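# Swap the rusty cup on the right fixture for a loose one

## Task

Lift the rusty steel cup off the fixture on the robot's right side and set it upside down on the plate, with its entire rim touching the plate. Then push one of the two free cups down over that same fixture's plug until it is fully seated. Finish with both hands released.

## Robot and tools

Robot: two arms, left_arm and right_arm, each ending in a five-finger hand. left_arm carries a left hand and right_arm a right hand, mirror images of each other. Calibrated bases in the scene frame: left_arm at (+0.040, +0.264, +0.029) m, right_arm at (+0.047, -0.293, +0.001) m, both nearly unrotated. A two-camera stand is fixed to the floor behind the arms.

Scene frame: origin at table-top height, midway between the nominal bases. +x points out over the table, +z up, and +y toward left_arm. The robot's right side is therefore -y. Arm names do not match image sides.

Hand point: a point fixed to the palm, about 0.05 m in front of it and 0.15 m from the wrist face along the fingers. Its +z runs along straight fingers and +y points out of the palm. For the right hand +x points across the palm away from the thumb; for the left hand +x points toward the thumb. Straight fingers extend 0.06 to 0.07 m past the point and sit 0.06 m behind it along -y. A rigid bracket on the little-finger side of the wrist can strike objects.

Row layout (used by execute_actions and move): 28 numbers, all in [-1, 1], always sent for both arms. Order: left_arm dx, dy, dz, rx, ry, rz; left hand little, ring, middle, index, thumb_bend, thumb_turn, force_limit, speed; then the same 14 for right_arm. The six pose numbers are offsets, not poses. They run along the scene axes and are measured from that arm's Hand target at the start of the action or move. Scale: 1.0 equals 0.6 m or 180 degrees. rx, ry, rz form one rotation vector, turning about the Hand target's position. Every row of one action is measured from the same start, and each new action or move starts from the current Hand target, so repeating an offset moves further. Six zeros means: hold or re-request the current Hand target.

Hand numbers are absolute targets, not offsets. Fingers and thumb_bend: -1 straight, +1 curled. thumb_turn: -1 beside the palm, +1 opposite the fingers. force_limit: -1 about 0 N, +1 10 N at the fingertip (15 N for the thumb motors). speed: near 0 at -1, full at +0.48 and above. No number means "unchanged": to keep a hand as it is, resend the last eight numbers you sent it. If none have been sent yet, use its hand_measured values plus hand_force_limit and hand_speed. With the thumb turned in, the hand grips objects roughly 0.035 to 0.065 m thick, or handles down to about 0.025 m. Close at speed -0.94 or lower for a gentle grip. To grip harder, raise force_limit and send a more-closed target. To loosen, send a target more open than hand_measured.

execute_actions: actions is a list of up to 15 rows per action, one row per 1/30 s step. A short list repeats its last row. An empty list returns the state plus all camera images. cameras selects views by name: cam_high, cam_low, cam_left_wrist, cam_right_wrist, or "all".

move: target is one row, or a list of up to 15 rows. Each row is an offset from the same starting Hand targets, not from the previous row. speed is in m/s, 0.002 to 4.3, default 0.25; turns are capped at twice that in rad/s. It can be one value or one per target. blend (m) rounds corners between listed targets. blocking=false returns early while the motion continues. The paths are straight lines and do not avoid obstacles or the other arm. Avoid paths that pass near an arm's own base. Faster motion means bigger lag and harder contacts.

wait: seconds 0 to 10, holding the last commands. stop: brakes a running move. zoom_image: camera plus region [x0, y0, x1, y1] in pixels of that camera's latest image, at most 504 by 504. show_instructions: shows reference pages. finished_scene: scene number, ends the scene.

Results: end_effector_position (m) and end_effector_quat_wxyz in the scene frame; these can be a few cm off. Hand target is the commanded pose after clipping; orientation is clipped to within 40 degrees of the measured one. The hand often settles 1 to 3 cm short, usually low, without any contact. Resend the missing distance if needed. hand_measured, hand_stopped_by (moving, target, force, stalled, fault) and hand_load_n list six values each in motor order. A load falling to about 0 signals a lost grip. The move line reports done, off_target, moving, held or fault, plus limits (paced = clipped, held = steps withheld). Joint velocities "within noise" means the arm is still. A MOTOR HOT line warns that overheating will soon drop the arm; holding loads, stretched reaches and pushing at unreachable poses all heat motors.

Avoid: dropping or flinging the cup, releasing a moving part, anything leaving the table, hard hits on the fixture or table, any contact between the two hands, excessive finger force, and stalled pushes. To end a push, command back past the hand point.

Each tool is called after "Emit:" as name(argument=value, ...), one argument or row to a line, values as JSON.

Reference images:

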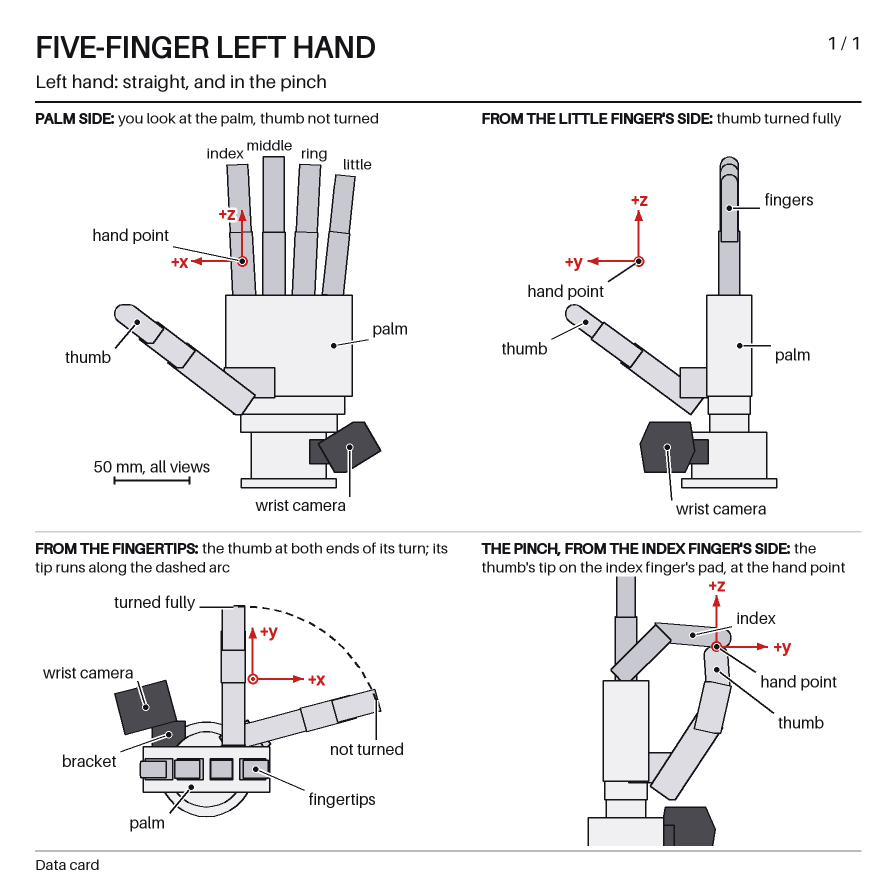

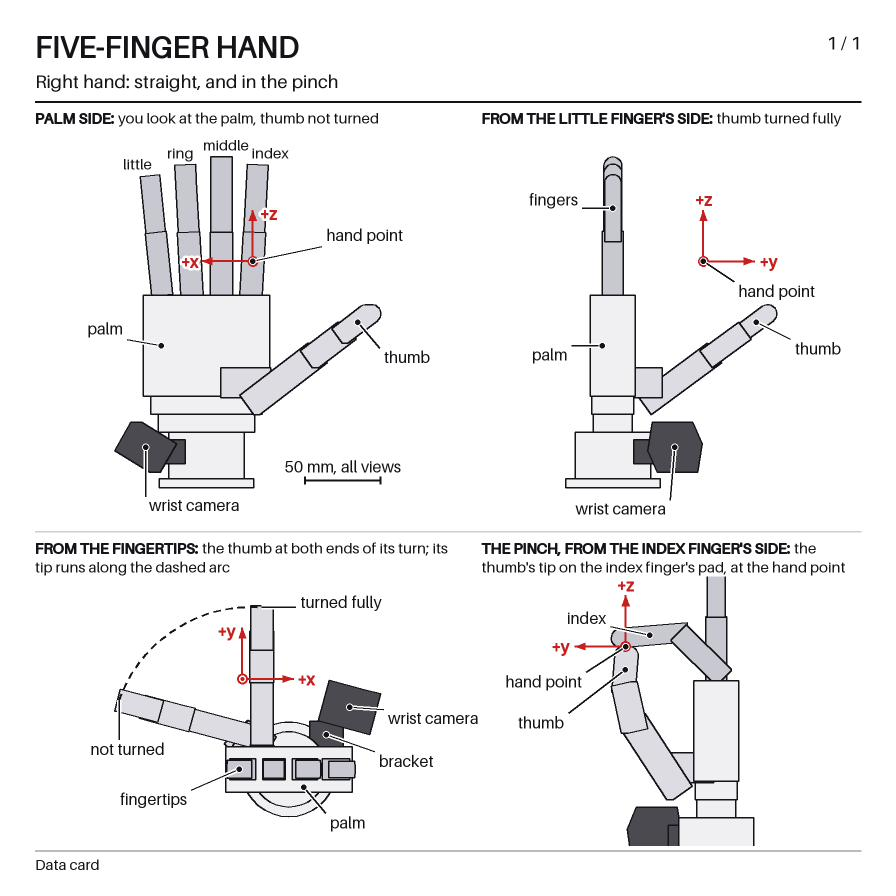

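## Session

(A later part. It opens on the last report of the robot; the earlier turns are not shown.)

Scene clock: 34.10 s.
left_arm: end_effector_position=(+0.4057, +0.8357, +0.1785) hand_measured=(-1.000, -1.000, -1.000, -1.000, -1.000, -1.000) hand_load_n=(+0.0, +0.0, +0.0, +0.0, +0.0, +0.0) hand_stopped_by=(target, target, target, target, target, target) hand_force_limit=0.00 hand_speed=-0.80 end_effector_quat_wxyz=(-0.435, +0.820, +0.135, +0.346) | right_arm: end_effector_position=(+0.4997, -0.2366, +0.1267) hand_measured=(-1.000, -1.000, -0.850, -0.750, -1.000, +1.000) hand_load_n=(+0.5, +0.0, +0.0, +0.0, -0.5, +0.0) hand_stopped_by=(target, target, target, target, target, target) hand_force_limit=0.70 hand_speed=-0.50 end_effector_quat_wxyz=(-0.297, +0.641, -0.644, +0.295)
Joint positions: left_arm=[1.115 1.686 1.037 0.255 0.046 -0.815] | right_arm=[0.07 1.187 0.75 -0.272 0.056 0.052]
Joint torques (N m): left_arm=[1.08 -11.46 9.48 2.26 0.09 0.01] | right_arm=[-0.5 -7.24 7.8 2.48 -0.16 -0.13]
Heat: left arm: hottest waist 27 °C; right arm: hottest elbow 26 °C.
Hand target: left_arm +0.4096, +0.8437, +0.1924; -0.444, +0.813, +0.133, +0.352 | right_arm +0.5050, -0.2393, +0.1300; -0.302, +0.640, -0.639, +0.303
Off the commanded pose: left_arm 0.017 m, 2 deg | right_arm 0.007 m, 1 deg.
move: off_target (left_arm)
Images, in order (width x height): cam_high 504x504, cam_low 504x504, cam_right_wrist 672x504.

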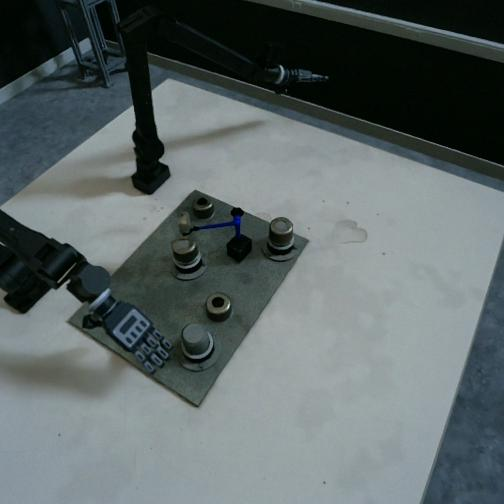

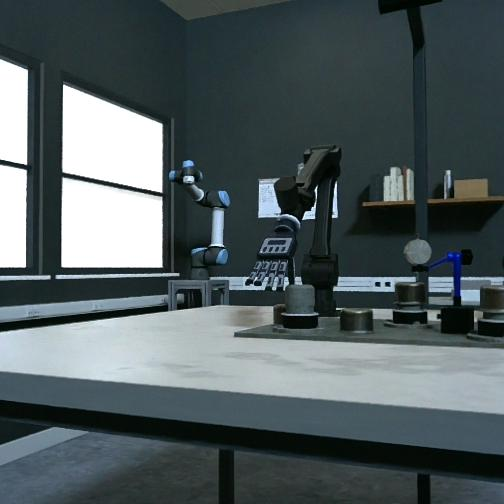

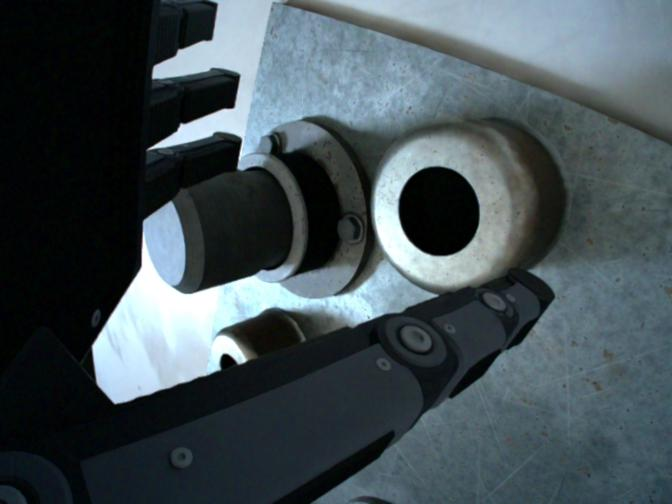

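Emit:
move(
  target=[0,0,0,0,0,0,-1,-1,-1,-1,-1,-1,0,-0.8,-0.006,0.014,-0.085,0,0,0,-1,-1,-0.85,-0.75,-1,1,0.7,-0.5],
  cameras=["cam_right_wrist"],
  speed=0.12,
)

Scene clock: 36.63 s.
left_arm: end_effector_position=(+0.4057, +0.8357, +0.1785) hand_measured=(-1.000, -1.000, -1.000, -1.000, -1.000, -1.000) hand_load_n=(+0.0, +0.0, +0.0, +0.0, +0.0, -0.5) hand_stopped_by=(target, target, target, target, target, target) hand_force_limit=0.00 hand_speed=-0.80 end_effector_quat_wxyz=(-0.435, +0.820, +0.135, +0.346) | right_arm: end_effector_position=(+0.4968, -0.2340, +0.0765) hand_measured=(-1.000, -1.000, -0.850, -0.750, -1.000, +1.000) hand_load_n=(+0.0, +0.0, +0.0, +0.0, +0.0, +0.0) hand_stopped_by=(target, target, target, target, target, target) hand_force_limit=0.70 hand_speed=-0.50 end_effector_quat_wxyz=(-0.295, +0.642, -0.642, +0.298)
Joint positions: left_arm=[1.115 1.686 1.037 0.255 0.046 -0.815] | right_arm=[0.082 1.262 0.659 -0.104 0.069 0.052]
Joint torques (N m): left_arm=[1.08 -11.58 9.5 2.29 0.08 0.01] | right_arm=[0.91 -6.95 7.12 2.37 -0.02 0.02]
Heat: left arm: hottest waist 27 °C; right arm: hottest elbow 26 °C.
Hand target: left_arm +0.4096, +0.8437, +0.1924; -0.444, +0.813, +0.133, +0.352 | right_arm +0.5014, -0.2308, +0.0790; -0.302, +0.640, -0.639, +0.303
Off the commanded pose: left_arm 0.017 m, 2 deg | right_arm 0.006 m, 1 deg.
move: off_target (left_arm)
Images, in order (width x height): cam_right_wrist 672x504.

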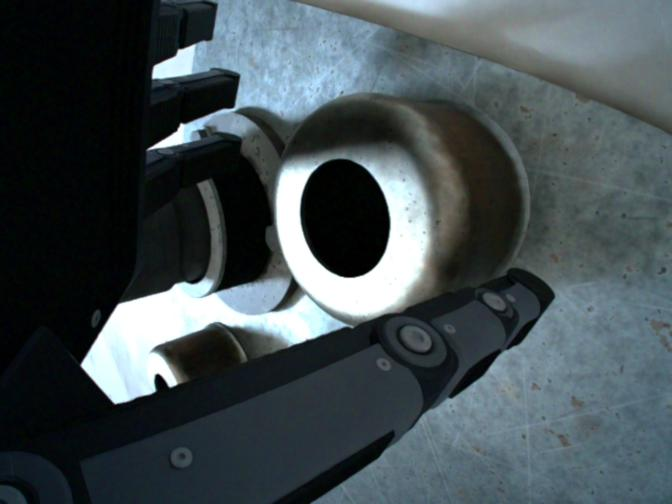

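Emit:
move(
  target=[
    [0,0,0,0,0,0,-1,-1,-1,-1,-1,-1,0,-0.8,0.0,0.003,-0.0385,0,0,0,-1,-1,-0.85,-0.75,-1,1,0.7,-0.5],
    [0,0,0,0,0,0,-1,-1,-1,-1,-1,-1,0,-0.8,0.0,0.003,-0.0385,0,0,0,-1,-1,0.3,0.3,0,1,-0.6,-0.8],
    [0,0,0,0,0,0,-1,-1,-1,-1,-1,-1,0,-0.8,0.0,0.003,-0.0385,0,0,0,-1,-1,0.4,0.4,0.1,1,0.3,-0.85],
  ],
  cameras=["cam_right_wrist"],
  speed=0.06,
)

Scene clock: 40.77 s.
left_arm: end_effector_position=(+0.4057, +0.8357, +0.1785) hand_measured=(-1.000, -1.000, -1.000, -1.000, -1.000, -1.000) hand_load_n=(+0.0, +0.0, +0.0, +0.0, +0.0, -0.5) hand_stopped_by=(target, target, target, target, target, target) hand_force_limit=0.00 hand_speed=-0.80 end_effector_quat_wxyz=(-0.435, +0.820, +0.135, +0.346) | right_arm: end_effector_position=(+0.4975, -0.2325, +0.0542) hand_measured=(-1.000, -1.000, -0.312, -0.298, -0.770, +1.000) hand_load_n=(+0.0, +0.0, +7.0, +5.0, +11.0, +0.5) hand_stopped_by=(target, target, force, force, force, target) hand_force_limit=0.30 hand_speed=-0.85 end_effector_quat_wxyz=(-0.296, +0.642, -0.640, +0.301)
Joint positions: left_arm=[1.115 1.686 1.037 0.255 0.046 -0.815] | right_arm=[0.087 1.311 0.625 -0.017 0.074 0.052]
Joint torques (N m): left_arm=[1.03 -11.52 9.5 2.28 0.08 0.01] | right_arm=[0.32 -6.77 6.94 2.07 -0.02 0.11]
Heat: left arm: hottest waist 27 °C; right arm: hottest elbow 26 °C.
Hand target: left_arm +0.4096, +0.8437, +0.1924; -0.444, +0.813, +0.133, +0.352 | right_arm +0.5014, -0.2290, +0.0560; -0.302, +0.640, -0.639, +0.303
Off the commanded pose: left_arm 0.017 m, 2 deg | right_arm 0.006 m, 1 deg.
move: off_target (left_arm)
Images, in order (width x height): cam_right_wrist 672x504.

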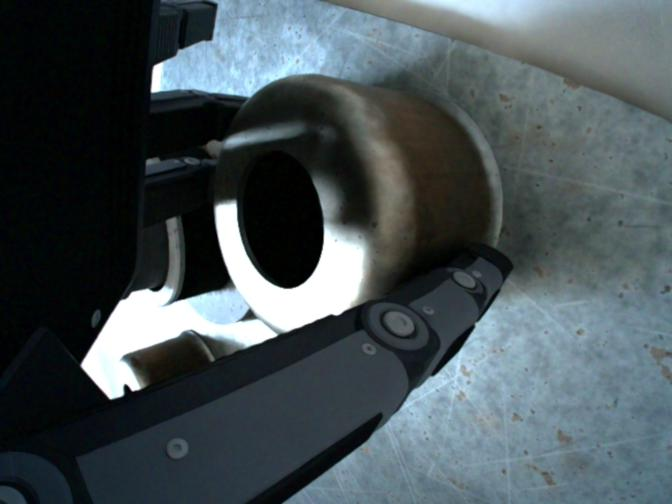

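Emit:
move(
  target=[
    [0,0,0,0,0,0,-1,-1,-1,-1,-1,-1,0,-0.8,0.0,0.0,0.0,0,0,0,-1,-1,0.4,0.45,0.1,1,0.5,-0.85],
    [0,0,0,0,0,0,-1,-1,-1,-1,-1,-1,0,-0.8,0.025,0.0,0.31,0,-0.01,0,-1,-1,0.4,0.45,0.1,1,0.5,-0.85],
    [0,0,0,0,0,0,-1,-1,-1,-1,-1,-1,0,-0.8,0.189,0.11,0.31,0,-0.01,0,-1,-1,0.4,0.45,0.1,1,0.5,-0.85],
  ],
  cameras=["cam_right_wrist","cam_low","cam_high"],
  speed=[0.05,0.12,0.12],
  blend=[0,0.02,0],
)

Emit:
zoom_image(
  camera="cam_low",
  region=[230, 220, 350, 340],
)

Scene clock: 46.00 s.
left_arm: end_effector_position=(+0.4057, +0.8357, +0.1785) hand_measured=(-1.000, -1.000, -1.000, -1.000, -1.000, -1.000) hand_load_n=(+0.0, +0.0, +0.0, +0.0, +0.0, -0.5) hand_stopped_by=(target, target, target, target, target, target) hand_force_limit=0.00 hand_speed=-0.80 end_effector_quat_wxyz=(-0.435, +0.820, +0.135, +0.346) | right_arm: end_effector_position=(+0.5887, -0.1717, +0.1970) hand_measured=(-1.000, -1.000, -0.312, -0.288, -0.772, +1.000) hand_load_n=(+0.0, -0.5, +3.0, +9.5, +12.5, -0.5) hand_stopped_by=(target, target, force, force, force, target) hand_force_limit=0.50 hand_speed=-0.85 end_effector_quat_wxyz=(-0.276, +0.655, -0.640, +0.292)
Joint positions: left_arm=[1.115 1.686 1.037 0.255 0.046 -0.815] | right_arm=[0.208 1.403 1.16 -0.514 0.168 0.117]
Joint torques (N m): left_arm=[1.08 -11.52 9.51 2.26 0.08 0.01] | right_arm=[0.26 -11.11 13.61 1.8 0.07 0.15]
Heat: left arm: hottest waist 27 °C; right arm: hottest elbow 27 °C.
Hand target: left_arm +0.4096, +0.8437, +0.1924; -0.444, +0.813, +0.133, +0.352 | right_arm +0.6147, -0.1630, +0.2419; -0.312, +0.635, -0.634, +0.313
Off the commanded pose: left_arm 0.017 m, 2 deg | right_arm 0.053 m, 5 deg.
move: off_target (left_arm, right_arm)
Images, in order (width x height): cam_high 504x504, cam_low 504x504, cam_right_wrist 672x504.

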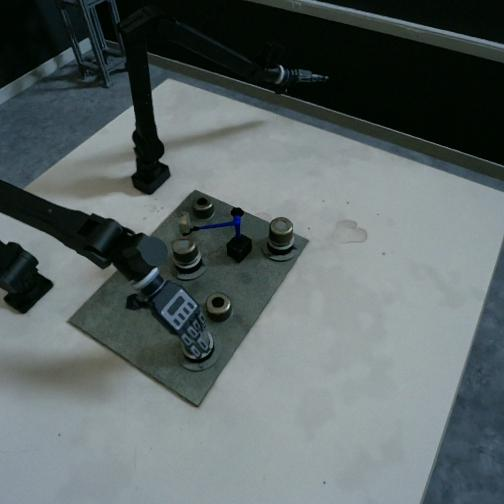

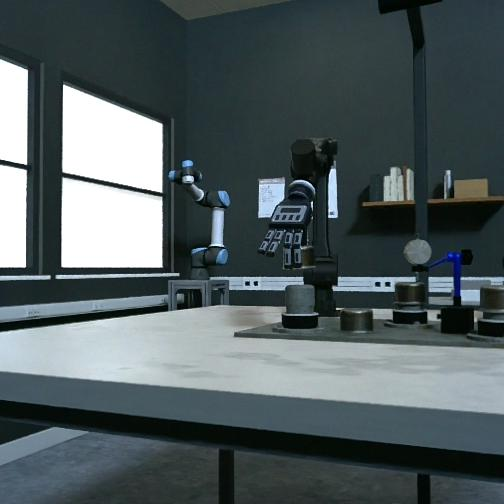

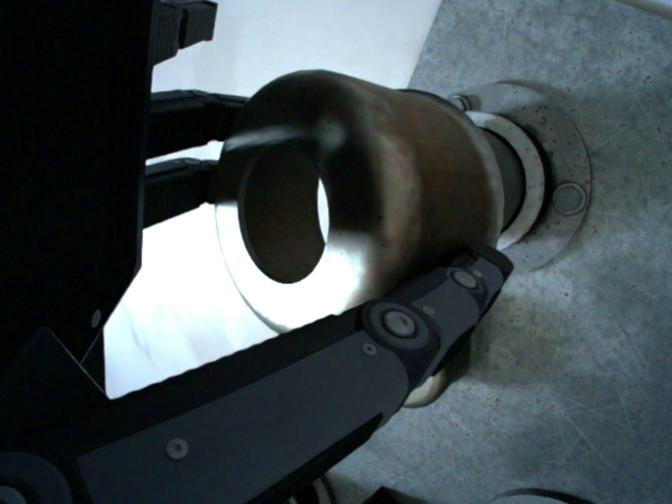

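Scaled by 4.200.

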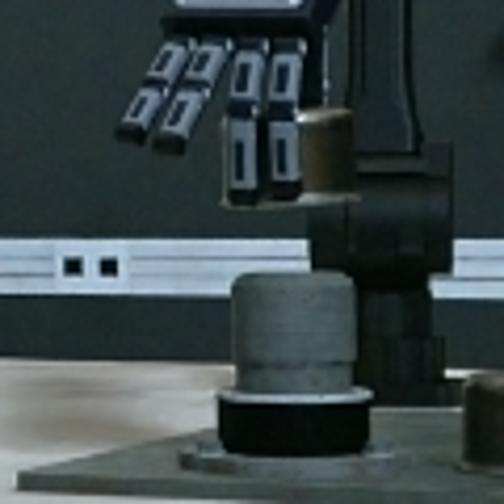

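Emit:
move(
  target=[0,0,0,0,0,0,-1,-1,-1,-1,-1,-1,0,-0.8,-0.003,0.002,-0.088,-0.012,0.01,0,-1,-1,0.46,0.45,0.1,1,0.5,-0.85],
  cameras=["cam_right_wrist","cam_low","cam_high"],
  speed=[0.08],
)

Emit:
zoom_image(
  camera="cam_low",
  region=[230, 220, 350, 340],
)

Emit:
zoom_image(
  camera="cam_high",
  region=[140, 260, 260, 380],
)

Scene clock: 48.83 s.
left_arm: end_effector_position=(+0.4057, +0.8357, +0.1785) hand_measured=(-1.000, -1.000, -1.000, -1.000, -1.000, -1.000) hand_load_n=(+0.0, +0.0, +0.0, +0.0, +0.0, -0.5) hand_stopped_by=(target, target, target, target, target, target) hand_force_limit=0.00 hand_speed=-0.80 end_effector_quat_wxyz=(-0.435, +0.820, +0.135, +0.346) | right_arm: end_effector_position=(+0.6040, -0.1673, +0.1740) hand_measured=(-1.000, -1.000, -0.302, -0.288, -0.772, +1.000) hand_load_n=(+0.0, +0.0, +7.5, +7.5, +14.5, +0.5) hand_stopped_by=(target, target, force, force, force, target) hand_force_limit=0.50 hand_speed=-0.85 end_effector_quat_wxyz=(-0.271, +0.653, -0.639, +0.303)
Joint positions: left_arm=[1.115 1.686 1.037 0.255 0.046 -0.815] | right_arm=[0.221 1.458 1.152 -0.446 0.199 0.117]
Joint torques (N m): left_arm=[1.08 -11.52 9.51 2.28 0.08 0.01] | right_arm=[0.79 -11.11 8.66 2.47 0.08 0]
Heat: left arm: hottest waist 27 °C; right arm: hottest elbow 27 °C.
Hand target: left_arm +0.4096, +0.8437, +0.1924; -0.444, +0.813, +0.133, +0.352 | right_arm +0.6130, -0.1619, +0.1892; -0.290, +0.646, -0.633, +0.315
Off the commanded pose: left_arm 0.017 m, 2 deg | right_arm 0.018 m, 3 deg.
move: off_target (left_arm, right_arm)
Images, in order (width x height): cam_high 504x504, cam_low 504x504, cam_right_wrist 672x504.

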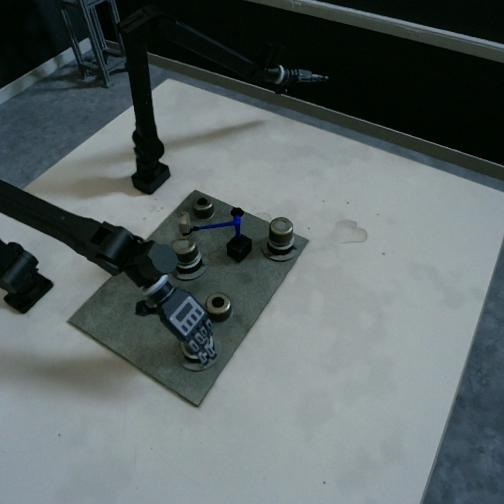

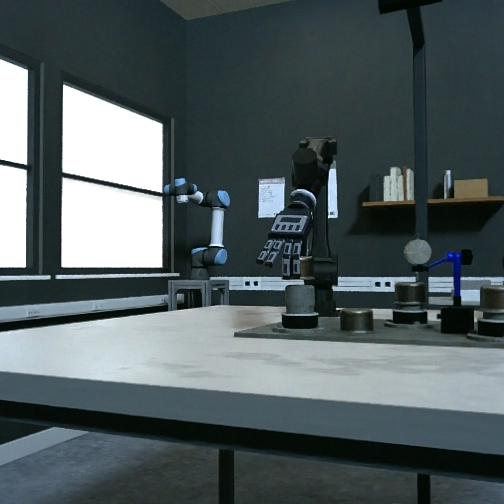

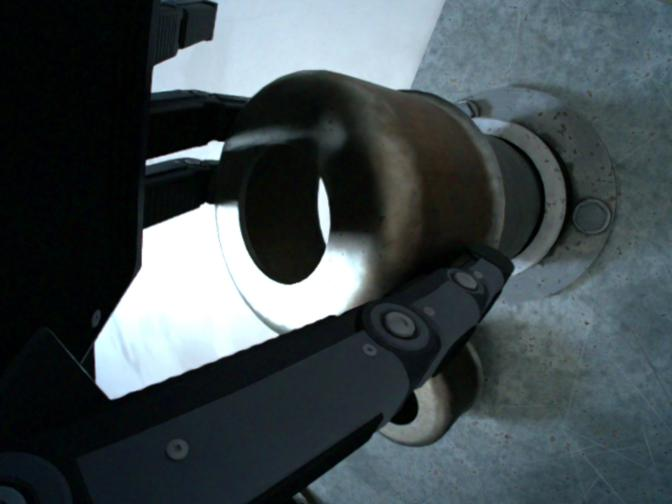

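Scaled by 4.200.

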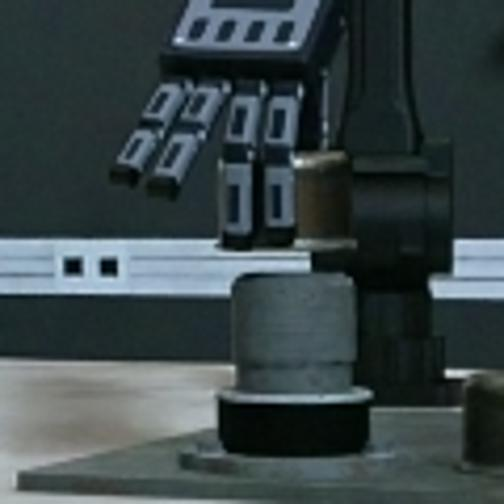

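Scaled by 4.200.

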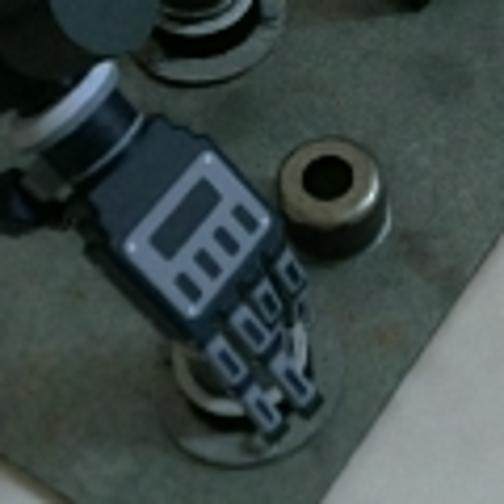

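Emit:
move(
  target=[0,0,0,0,0,0,-1,-1,-1,-1,-1,-1,0,-0.8,-0.002,0.010,-0.014,0,0.0,0,-1,-1,0.46,0.45,0.1,1,0.5,-0.85],
  cameras=["cam_right_wrist","cam_low"],
  speed=[0.06],
)

Emit:
zoom_image(
  camera="cam_low",
  region=[260, 260, 340, 340],
)

Scene clock: 51.13 s.
left_arm: end_effector_position=(+0.4057, +0.8357, +0.1785) hand_measured=(-1.000, -1.000, -1.000, -1.000, -1.000, -1.000) hand_load_n=(+0.0, +0.0, +0.0, +0.0, -0.5, -0.5) hand_stopped_by=(target, target, target, target, target, target) hand_force_limit=0.00 hand_speed=-0.80 end_effector_quat_wxyz=(-0.435, +0.820, +0.135, +0.346) | right_arm: end_effector_position=(+0.6026, -0.1617, +0.1662) hand_measured=(-1.000, -1.000, -0.302, -0.288, -0.772, +1.000) hand_load_n=(+0.0, +0.0, +7.5, +7.5, +14.5, +0.5) hand_stopped_by=(target, target, force, force, force, target) hand_force_limit=0.50 hand_speed=-0.85 end_effector_quat_wxyz=(-0.270, +0.656, -0.636, +0.304)
Joint positions: left_arm=[1.115 1.686 1.037 0.255 0.046 -0.815] | right_arm=[0.234 1.464 1.137 -0.426 0.208 0.117]
Joint torques (N m): left_arm=[1.03 -11.52 9.51 2.28 0.08 0.01] | right_arm=[0.38 -11.28 8.84 2.54 0.05 0.07]
Heat: left arm: hottest waist 27 °C; right arm: hottest elbow 27 °C.
Hand target: left_arm +0.4096, +0.8437, +0.1924; -0.444, +0.813, +0.133, +0.352 | right_arm +0.6118, -0.1559, +0.1806; -0.290, +0.646, -0.633, +0.315
Off the commanded pose: left_arm 0.017 m, 2 deg | right_arm 0.018 m, 3 deg.
move: off_target (left_arm, right_arm)
Images, in order (width x height): cam_low 504x504, cam_right_wrist 672x504.

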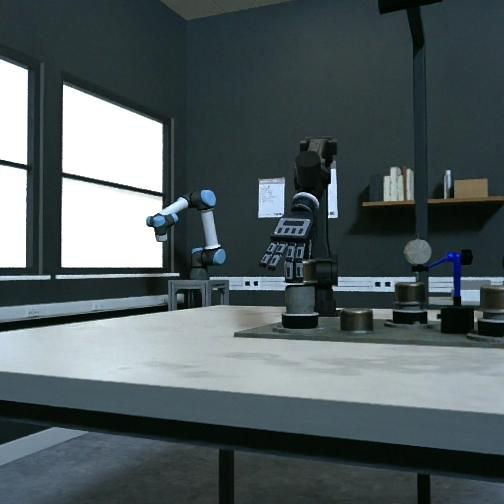

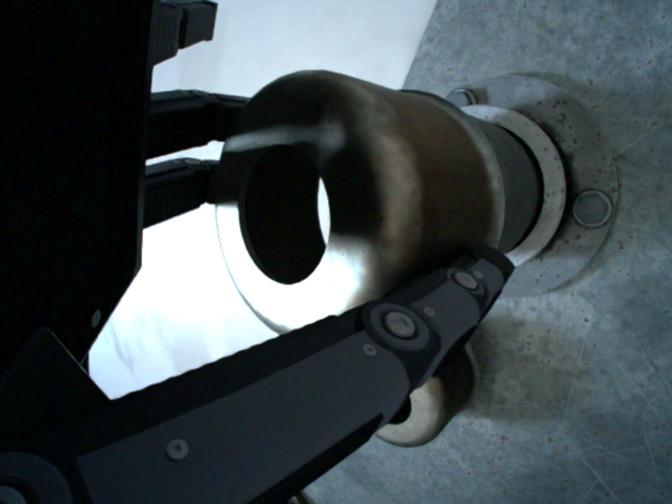

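Scaled by 6.300.

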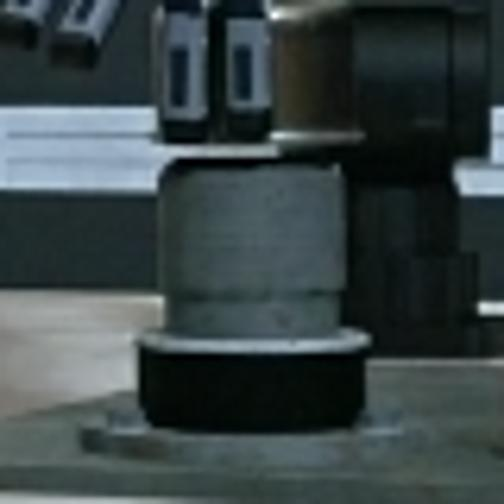

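Emit:
zoom_image(
  camera="cam_low",
  region=[278, 256, 324, 302],
)

Emit:
zoom_image(
  camera="cam_right_wrist",
  region=[200, 40, 620, 320],
)

Scaled by 10.957.

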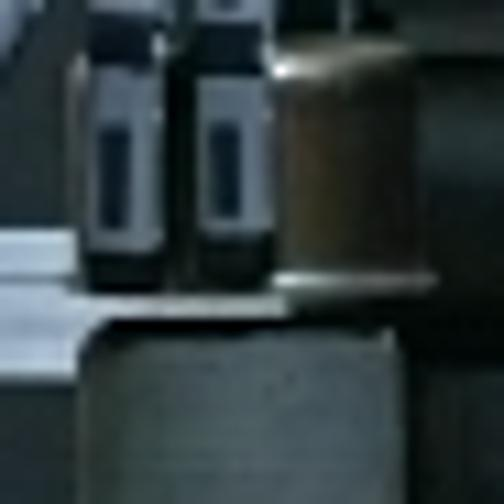

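Scaled by 1.200 from the camera's 672x504 image, which has a finer 960x720 frame.

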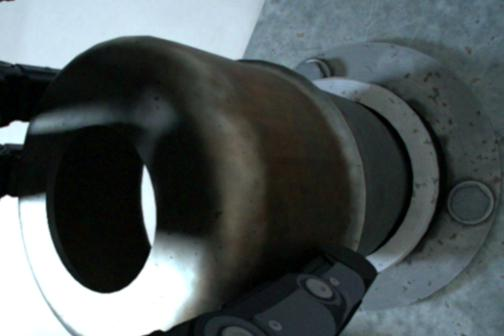

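Emit:
move(
  target=[0,0,0,0,0,0,-1,-1,-1,-1,-1,-1,0,-0.8,0.005,-0.017,0.0,0,0.0,0,-1,-1,0.46,0.45,0.1,1,0.5,-0.85],
  cameras=["cam_right_wrist","cam_low"],
  speed=[0.06],
)

Emit:
zoom_image(
  camera="cam_low",
  region=[278, 256, 324, 302],
)

Scene clock: 94.37 s.
left_arm: end_effector_position=(+0.4057, +0.8357, +0.1785) hand_measured=(-1.000, -1.000, -1.000, -1.000, -1.000, -1.000) hand_load_n=(-0.5, +0.0, +0.0, +0.0, +0.0, -0.5) hand_stopped_by=(target, target, target, target, target, target) hand_force_limit=0.00 hand_speed=-0.80 end_effector_quat_wxyz=(-0.435, +0.820, +0.135, +0.346) | right_arm: end_effector_position=(+0.6043, -0.1648, +0.1669) hand_measured=(-1.000, -1.000, -0.302, -0.288, -0.772, +1.000) hand_load_n=(+0.0, +0.0, +7.5, +7.5, +14.5, +0.5) hand_stopped_by=(target, target, force, force, force, target) hand_force_limit=0.50 hand_speed=-0.85 end_effector_quat_wxyz=(-0.273, +0.654, -0.637, +0.303)
Joint positions: left_arm=[1.115 1.686 1.037 0.255 0.046 -0.815] | right_arm=[0.225 1.464 1.137 -0.422 0.197 0.117]
Joint torques (N m): left_arm=[1.08 -11.46 9.5 2.28 0.09 0.02] | right_arm=[-0.5 -11.34 8.72 2.7 -0.13 -0.08]
Heat: left arm: hottest elbow 29 °C; right arm: hottest elbow 29 °C.
Hand target: left_arm +0.4096, +0.8437, +0.1924; -0.444, +0.813, +0.133, +0.352 | right_arm +0.6148, -0.1661, +0.1806; -0.290, +0.646, -0.633, +0.315
Off the commanded pose: left_arm 0.017 m, 2 deg | right_arm 0.017 m, 3 deg.
move: off_target (left_arm, right_arm)
Images, in order (width x height): cam_low 504x504, cam_right_wrist 672x504.

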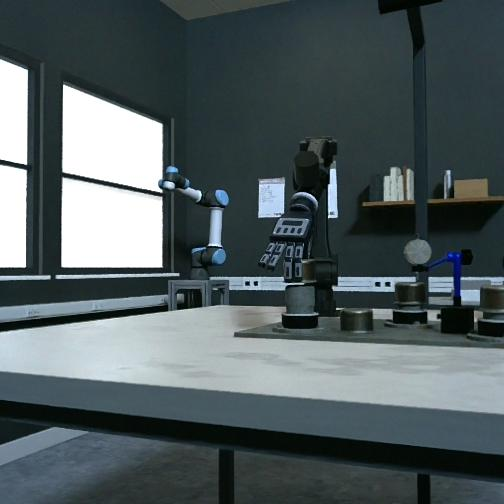

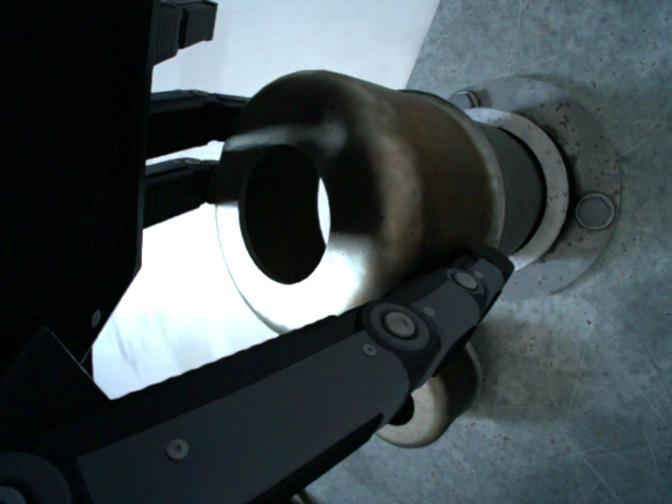

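Scaled by 10.957.

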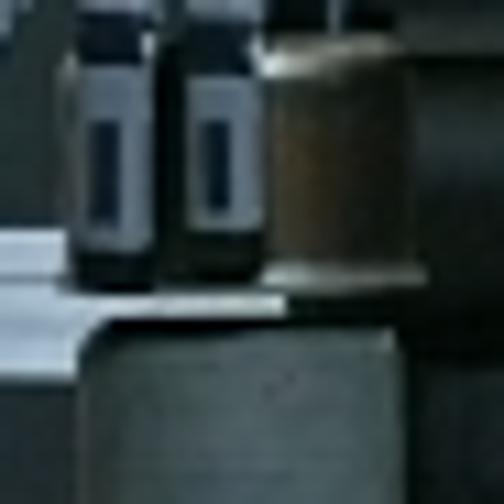

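Emit:
move(
  target=[0,0,0,0,0,0,-1,-1,-1,-1,-1,-1,0,-0.8,-0.003,0.0,-0.035,0,0.003,0,-1,-1,0.46,0.45,0.1,1,0.5,-0.85],
  cameras=["cam_right_wrist","cam_low"],
  speed=[0.04],
)

Emit:
zoom_image(
  camera="cam_low",
  region=[278, 256, 324, 302],
)

Scene clock: 96.03 s.
left_arm: end_effector_position=(+0.4057, +0.8357, +0.1785) hand_measured=(-1.000, -1.000, -1.000, -1.000, -1.000, -1.000) hand_load_n=(+0.0, +0.0, +0.0, +0.0, +0.0, -0.5) hand_stopped_by=(target, target, target, target, target, target) hand_force_limit=0.00 hand_speed=-0.80 end_effector_quat_wxyz=(-0.435, +0.820, +0.135, +0.346) | right_arm: end_effector_position=(+0.6027, -0.1649, +0.1460) hand_measured=(-1.000, -1.000, -0.302, -0.288, -0.772, +1.000) hand_load_n=(+0.0, +0.0, +7.5, +7.5, +14.0, +0.5) hand_stopped_by=(target, target, force, force, force, target) hand_force_limit=0.50 hand_speed=-0.85 end_effector_quat_wxyz=(-0.270, +0.656, -0.638, +0.300)
Joint positions: left_arm=[1.115 1.686 1.037 0.255 0.046 -0.815] | right_arm=[0.225 1.484 1.105 -0.379 0.196 0.117]
Joint torques (N m): left_arm=[1.08 -11.58 9.5 2.28 0.08 0.01] | right_arm=[-0.62 -11.16 8.54 2.54 -0.15 -0.07]
Heat: left arm: hottest elbow 29 °C; right arm: hottest elbow 28 °C.
Hand target: left_arm +0.4096, +0.8437, +0.1924; -0.444, +0.813, +0.133, +0.352 | right_arm +0.6130, -0.1659, +0.1598; -0.287, +0.647, -0.634, +0.312
Off the commanded pose: left_arm 0.017 m, 2 deg | right_arm 0.017 m, 3 deg.
move: off_target (left_arm, right_arm)
Images, in order (width x height): cam_low 504x504, cam_right_wrist 672x504.

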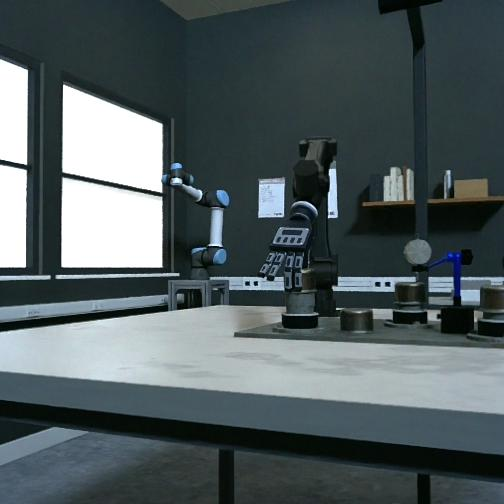

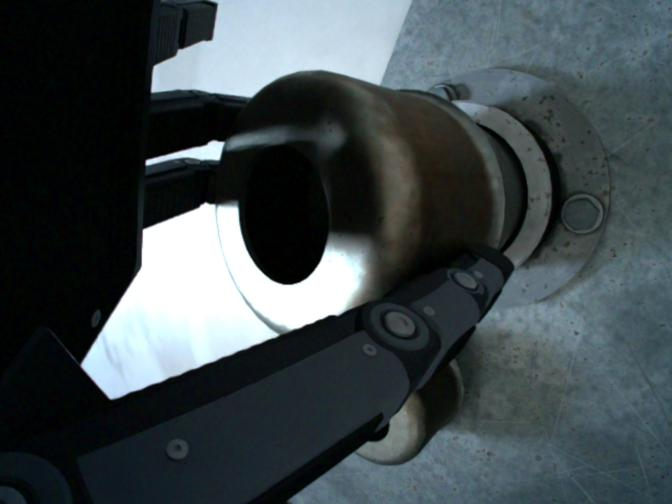

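Scaled by 10.957.

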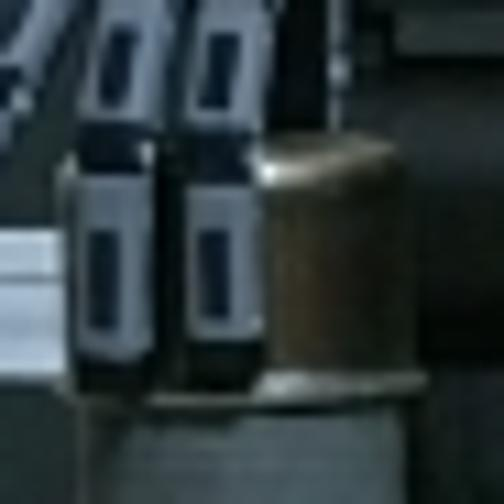

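Emit:
move(
  target=[0,0,0,0,0,0,-1,-1,-1,-1,-1,-1,0,-0.8,0.001,0.0,-0.035,0,0.003,0,-1,-1,0.46,0.45,0.1,1,0.5,-0.85],
  cameras=["cam_right_wrist","cam_low"],
  speed=[0.04],
)

Emit:
zoom_image(
  camera="cam_low",
  region=[270, 260, 330, 320],
)

Scene clock: 97.40 s.
left_arm: end_effector_position=(+0.4057, +0.8357, +0.1785) hand_measured=(-1.000, -1.000, -1.000, -1.000, -1.000, -1.000) hand_load_n=(+0.0, -0.5, +0.0, +0.0, +0.0, +0.0) hand_stopped_by=(target, target, target, target, target, target) hand_force_limit=0.00 hand_speed=-0.80 end_effector_quat_wxyz=(-0.435, +0.820, +0.135, +0.346) | right_arm: end_effector_position=(+0.6029, -0.1653, +0.1349) hand_measured=(-1.000, -1.000, -0.302, -0.288, -0.772, +1.000) hand_load_n=(+0.0, +0.0, +6.0, +6.0, +15.5, +0.0) hand_stopped_by=(target, target, force, force, force, target) hand_force_limit=0.50 hand_speed=-0.85 end_effector_quat_wxyz=(-0.271, +0.656, -0.638, +0.300)
Joint positions: left_arm=[1.115 1.686 1.037 0.255 0.046 -0.815] | right_arm=[0.223 1.495 1.085 -0.346 0.194 0.115]
Joint torques (N m): left_arm=[1.08 -11.52 9.51 2.28 0.08 0.01] | right_arm=[-0.03 -10.23 7.86 3.08 -0.12 -0.02]
Heat: left arm: hottest elbow 29 °C; right arm: hottest elbow 28 °C.
Hand target: left_arm +0.4096, +0.8437, +0.1924; -0.444, +0.813, +0.133, +0.352 | right_arm +0.6137, -0.1660, +0.1388; -0.284, +0.649, -0.635, +0.309
Off the commanded pose: left_arm 0.017 m, 2 deg | right_arm 0.011 m, 2 deg.
move: off_target (left_arm, right_arm)
Images, in order (width x height): cam_low 504x504, cam_right_wrist 672x504.

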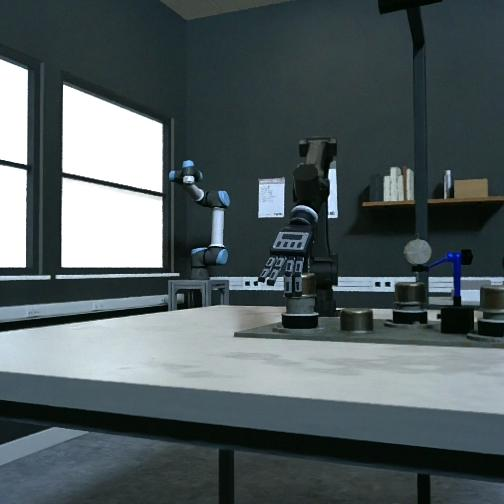

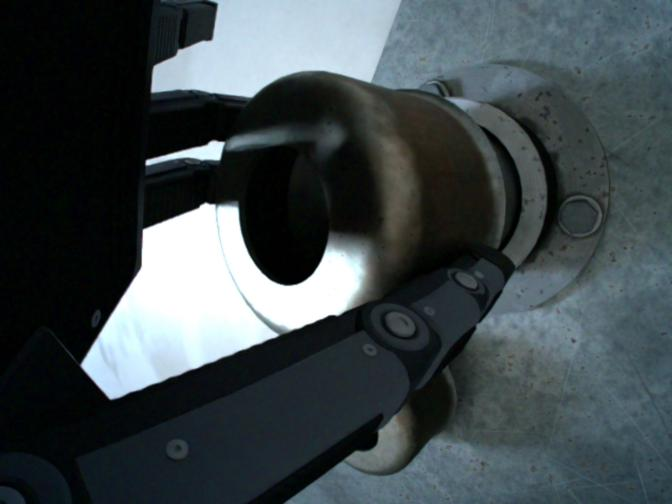

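Scaled by 8.400.

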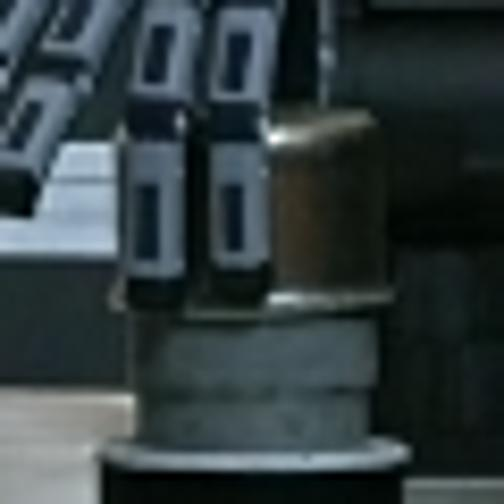

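Emit:
move(
  target=[0,0,0,0,0,0,-1,-1,-1,-1,-1,-1,0,-0.8,-0.006,0.0,-0.03,-0.009,-0.008,0,-1,-1,0.46,0.45,0.1,1,0.5,-0.85],
  cameras=["cam_right_wrist","cam_low"],
  speed=[0.04],
)

Emit:
zoom_image(
  camera="cam_low",
  region=[270, 260, 330, 320],
)

Scene clock: 99.10 s.
left_arm: end_effector_position=(+0.4057, +0.8357, +0.1785) hand_measured=(-1.000, -1.000, -1.000, -1.000, -1.000, -1.000) hand_load_n=(+0.0, +0.5, +0.0, +0.0, +0.0, -0.5) hand_stopped_by=(target, target, target, target, target, target) hand_force_limit=0.00 hand_speed=-0.80 end_effector_quat_wxyz=(-0.435, +0.820, +0.135, +0.346) | right_arm: end_effector_position=(+0.6027, -0.1660, +0.1178) hand_measured=(-1.000, -1.000, -0.302, -0.288, -0.772, +1.000) hand_load_n=(+0.0, +0.0, +6.5, +6.5, +15.0, +1.0) hand_stopped_by=(target, target, force, force, force, target) hand_force_limit=0.50 hand_speed=-0.85 end_effector_quat_wxyz=(-0.277, +0.649, -0.634, +0.315)
Joint positions: left_arm=[1.115 1.686 1.037 0.255 0.046 -0.815] | right_arm=[0.23 1.503 1.03 -0.253 0.216 0.113]
Joint torques (N m): left_arm=[1.08 -11.52 9.51 2.28 0.08 0.01] | right_arm=[0.38 -10.11 7.92 2.76 0.29 -0.23]
Heat: left arm: hottest elbow 29 °C; right arm: hottest elbow 28 °C.
Hand target: left_arm +0.4096, +0.8437, +0.1924; -0.444, +0.813, +0.133, +0.352 | right_arm +0.6099, -0.1661, +0.1206; -0.282, +0.649, -0.627, +0.326
Off the commanded pose: left_arm 0.017 m, 2 deg | right_arm 0.008 m, 2 deg.
move: off_target (left_arm)
Images, in order (width x height): cam_low 504x504, cam_right_wrist 672x504.

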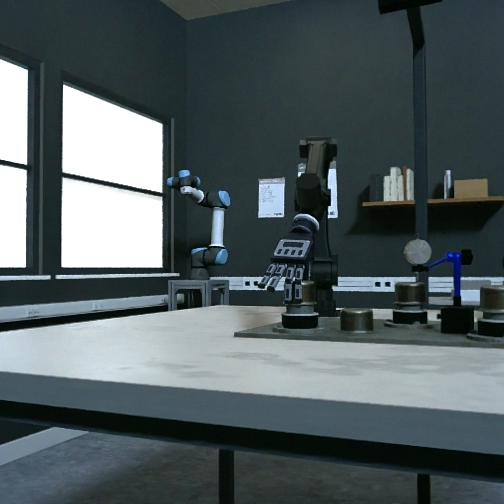

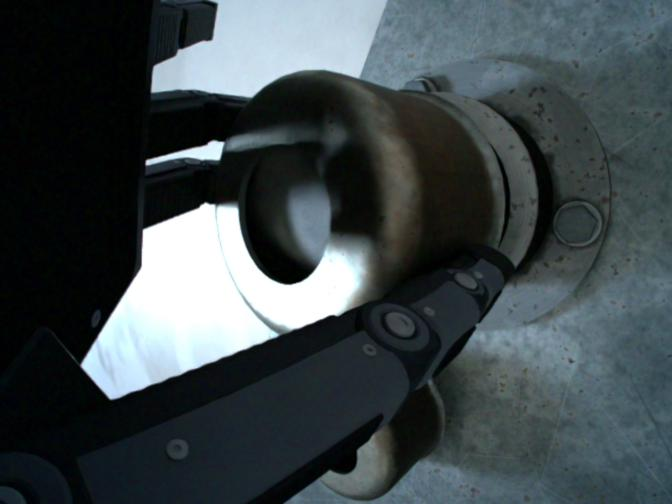

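Scaled by 8.400.

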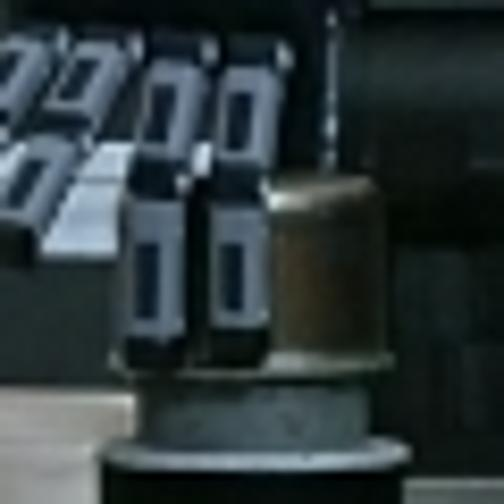

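Emit:
move(
  target=[0,0,0,0,0,0,-1,-1,-1,-1,-1,-1,0,-0.8,-0.002,0.0,-0.02,0,0,0,-1,-1,0.46,0.45,0.1,1,0.5,-0.85],
  cameras=["cam_right_wrist","cam_low"],
  speed=[0.04],
)

Emit:
zoom_image(
  camera="cam_low",
  region=[270, 260, 330, 320],
)

Scene clock: 100.37 s.
left_arm: end_effector_position=(+0.4057, +0.8357, +0.1785) hand_measured=(-1.000, -1.000, -1.000, -1.000, -1.000, -1.000) hand_load_n=(+0.0, +0.0, +0.0, +0.5, +0.0, -0.5) hand_stopped_by=(target, target, target, target, target, target) hand_force_limit=0.00 hand_speed=-0.80 end_effector_quat_wxyz=(-0.435, +0.820, +0.135, +0.346) | right_arm: end_effector_position=(+0.6029, -0.1658, +0.1107) hand_measured=(-1.000, -1.000, -0.302, -0.288, -0.772, +1.000) hand_load_n=(+0.0, +0.0, +5.5, +5.5, +16.0, +0.5) hand_stopped_by=(target, target, force, force, force, target) hand_force_limit=0.50 hand_speed=-0.85 end_effector_quat_wxyz=(-0.279, +0.649, -0.633, +0.318)
Joint positions: left_arm=[1.115 1.686 1.037 0.255 0.046 -0.815] | right_arm=[0.231 1.511 1.014 -0.222 0.218 0.111]
Joint torques (N m): left_arm=[0.97 -11.52 9.5 2.28 0.08 0.01] | right_arm=[0.44 -9.99 7.41 2.78 0.23 -0.15]
Heat: left arm: hottest elbow 29 °C; right arm: hottest elbow 28 °C.
Hand target: left_arm +0.4096, +0.8437, +0.1924; -0.444, +0.813, +0.133, +0.352 | right_arm +0.6087, -0.1660, +0.1086; -0.282, +0.649, -0.627, +0.326
Off the commanded pose: left_arm 0.017 m, 2 deg | right_arm 0.006 m, 1 deg.
move: off_target (left_arm)
Images, in order (width x height): cam_low 504x504, cam_right_wrist 672x504.

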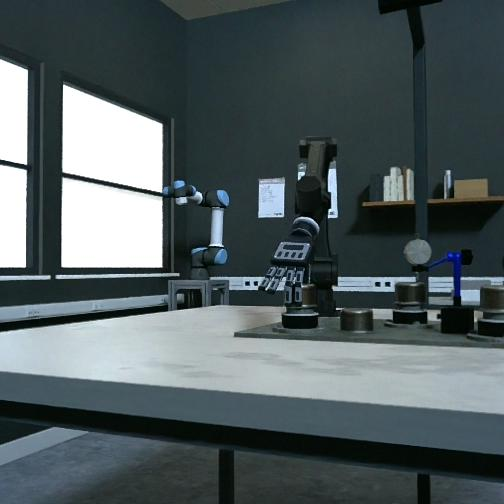

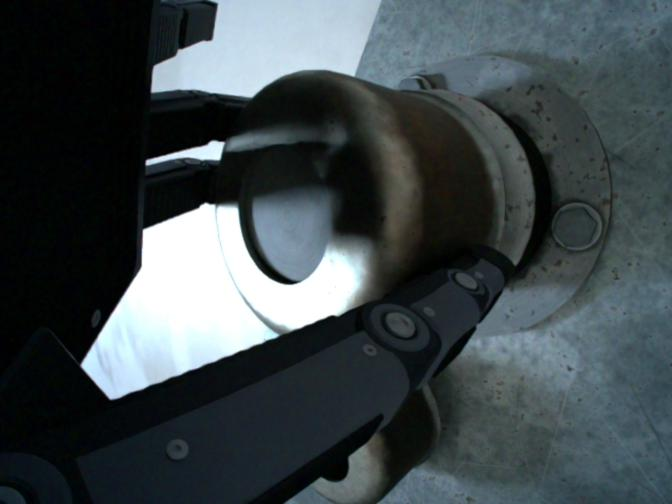

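Scaled by 8.400.

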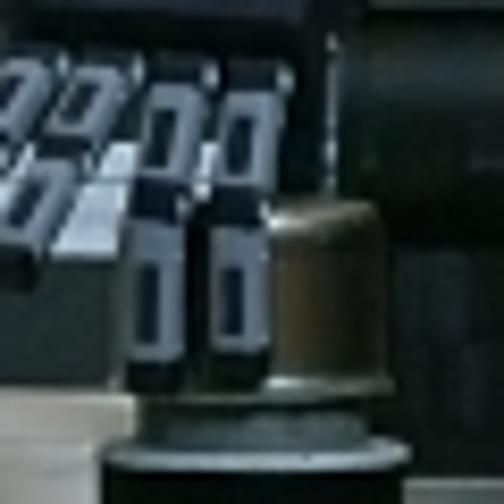

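Emit:
move(
  target=[0,0,0,0,0,0,-1,-1,-1,-1,-1,-1,0,-0.8,-0.005,0.0,-0.01,0,0,0,-1,-1,0.46,0.45,0.1,1,0.5,-0.85],
  cameras=["cam_right_wrist","cam_low"],
  speed=[0.04],
)

Emit:
zoom_image(
  camera="cam_low",
  region=[270, 260, 330, 320],
)

Scene clock: 101.70 s.
left_arm: end_effector_position=(+0.4057, +0.8357, +0.1785) hand_measured=(-1.000, -1.000, -1.000, -1.000, -1.000, -1.000) hand_load_n=(-0.5, +0.0, +0.0, +0.0, +0.0, +0.0) hand_stopped_by=(target, target, target, target, target, target) hand_force_limit=0.00 hand_speed=-0.80 end_effector_quat_wxyz=(-0.435, +0.820, +0.135, +0.346) | right_arm: end_effector_position=(+0.6028, -0.1658, +0.1099) hand_measured=(-1.000, -1.000, -0.302, -0.288, -0.772, +1.000) hand_load_n=(+0.0, +0.0, +5.0, +5.5, +15.5, +0.0) hand_stopped_by=(target, target, force, force, force, target) hand_force_limit=0.50 hand_speed=-0.85 end_effector_quat_wxyz=(-0.283, +0.647, -0.631, +0.321)
Joint positions: left_arm=[1.115 1.686 1.037 0.255 0.046 -0.815] | right_arm=[0.232 1.508 1.003 -0.202 0.22 0.109]
Joint torques (N m): left_arm=[1.08 -11.46 9.5 2.28 0.09 0.01] | right_arm=[0.21 -10.11 6.99 2.58 0.19 -0.14]
Heat: left arm: hottest elbow 29 °C; right arm: hottest elbow 28 °C.
Hand target: left_arm +0.4096, +0.8437, +0.1924; -0.444, +0.813, +0.133, +0.352 | right_arm +0.6058, -0.1660, +0.1028; -0.282, +0.649, -0.627, +0.326
Off the commanded pose: left_arm 0.017 m, 2 deg | right_arm 0.008 m, 1 deg.
move: off_target (left_arm)
Images, in order (width x height): cam_low 504x504, cam_right_wrist 672x504.

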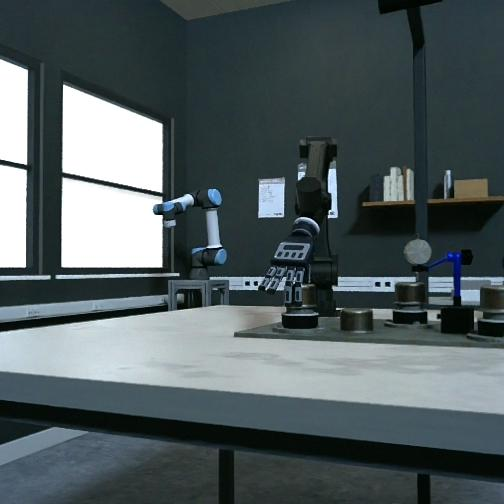

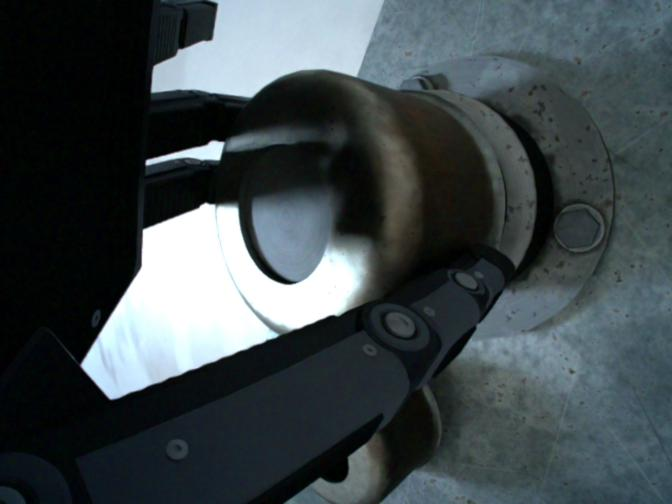

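Scaled by 8.400.

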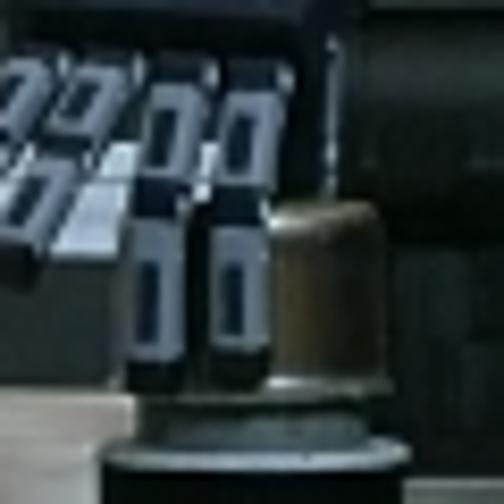

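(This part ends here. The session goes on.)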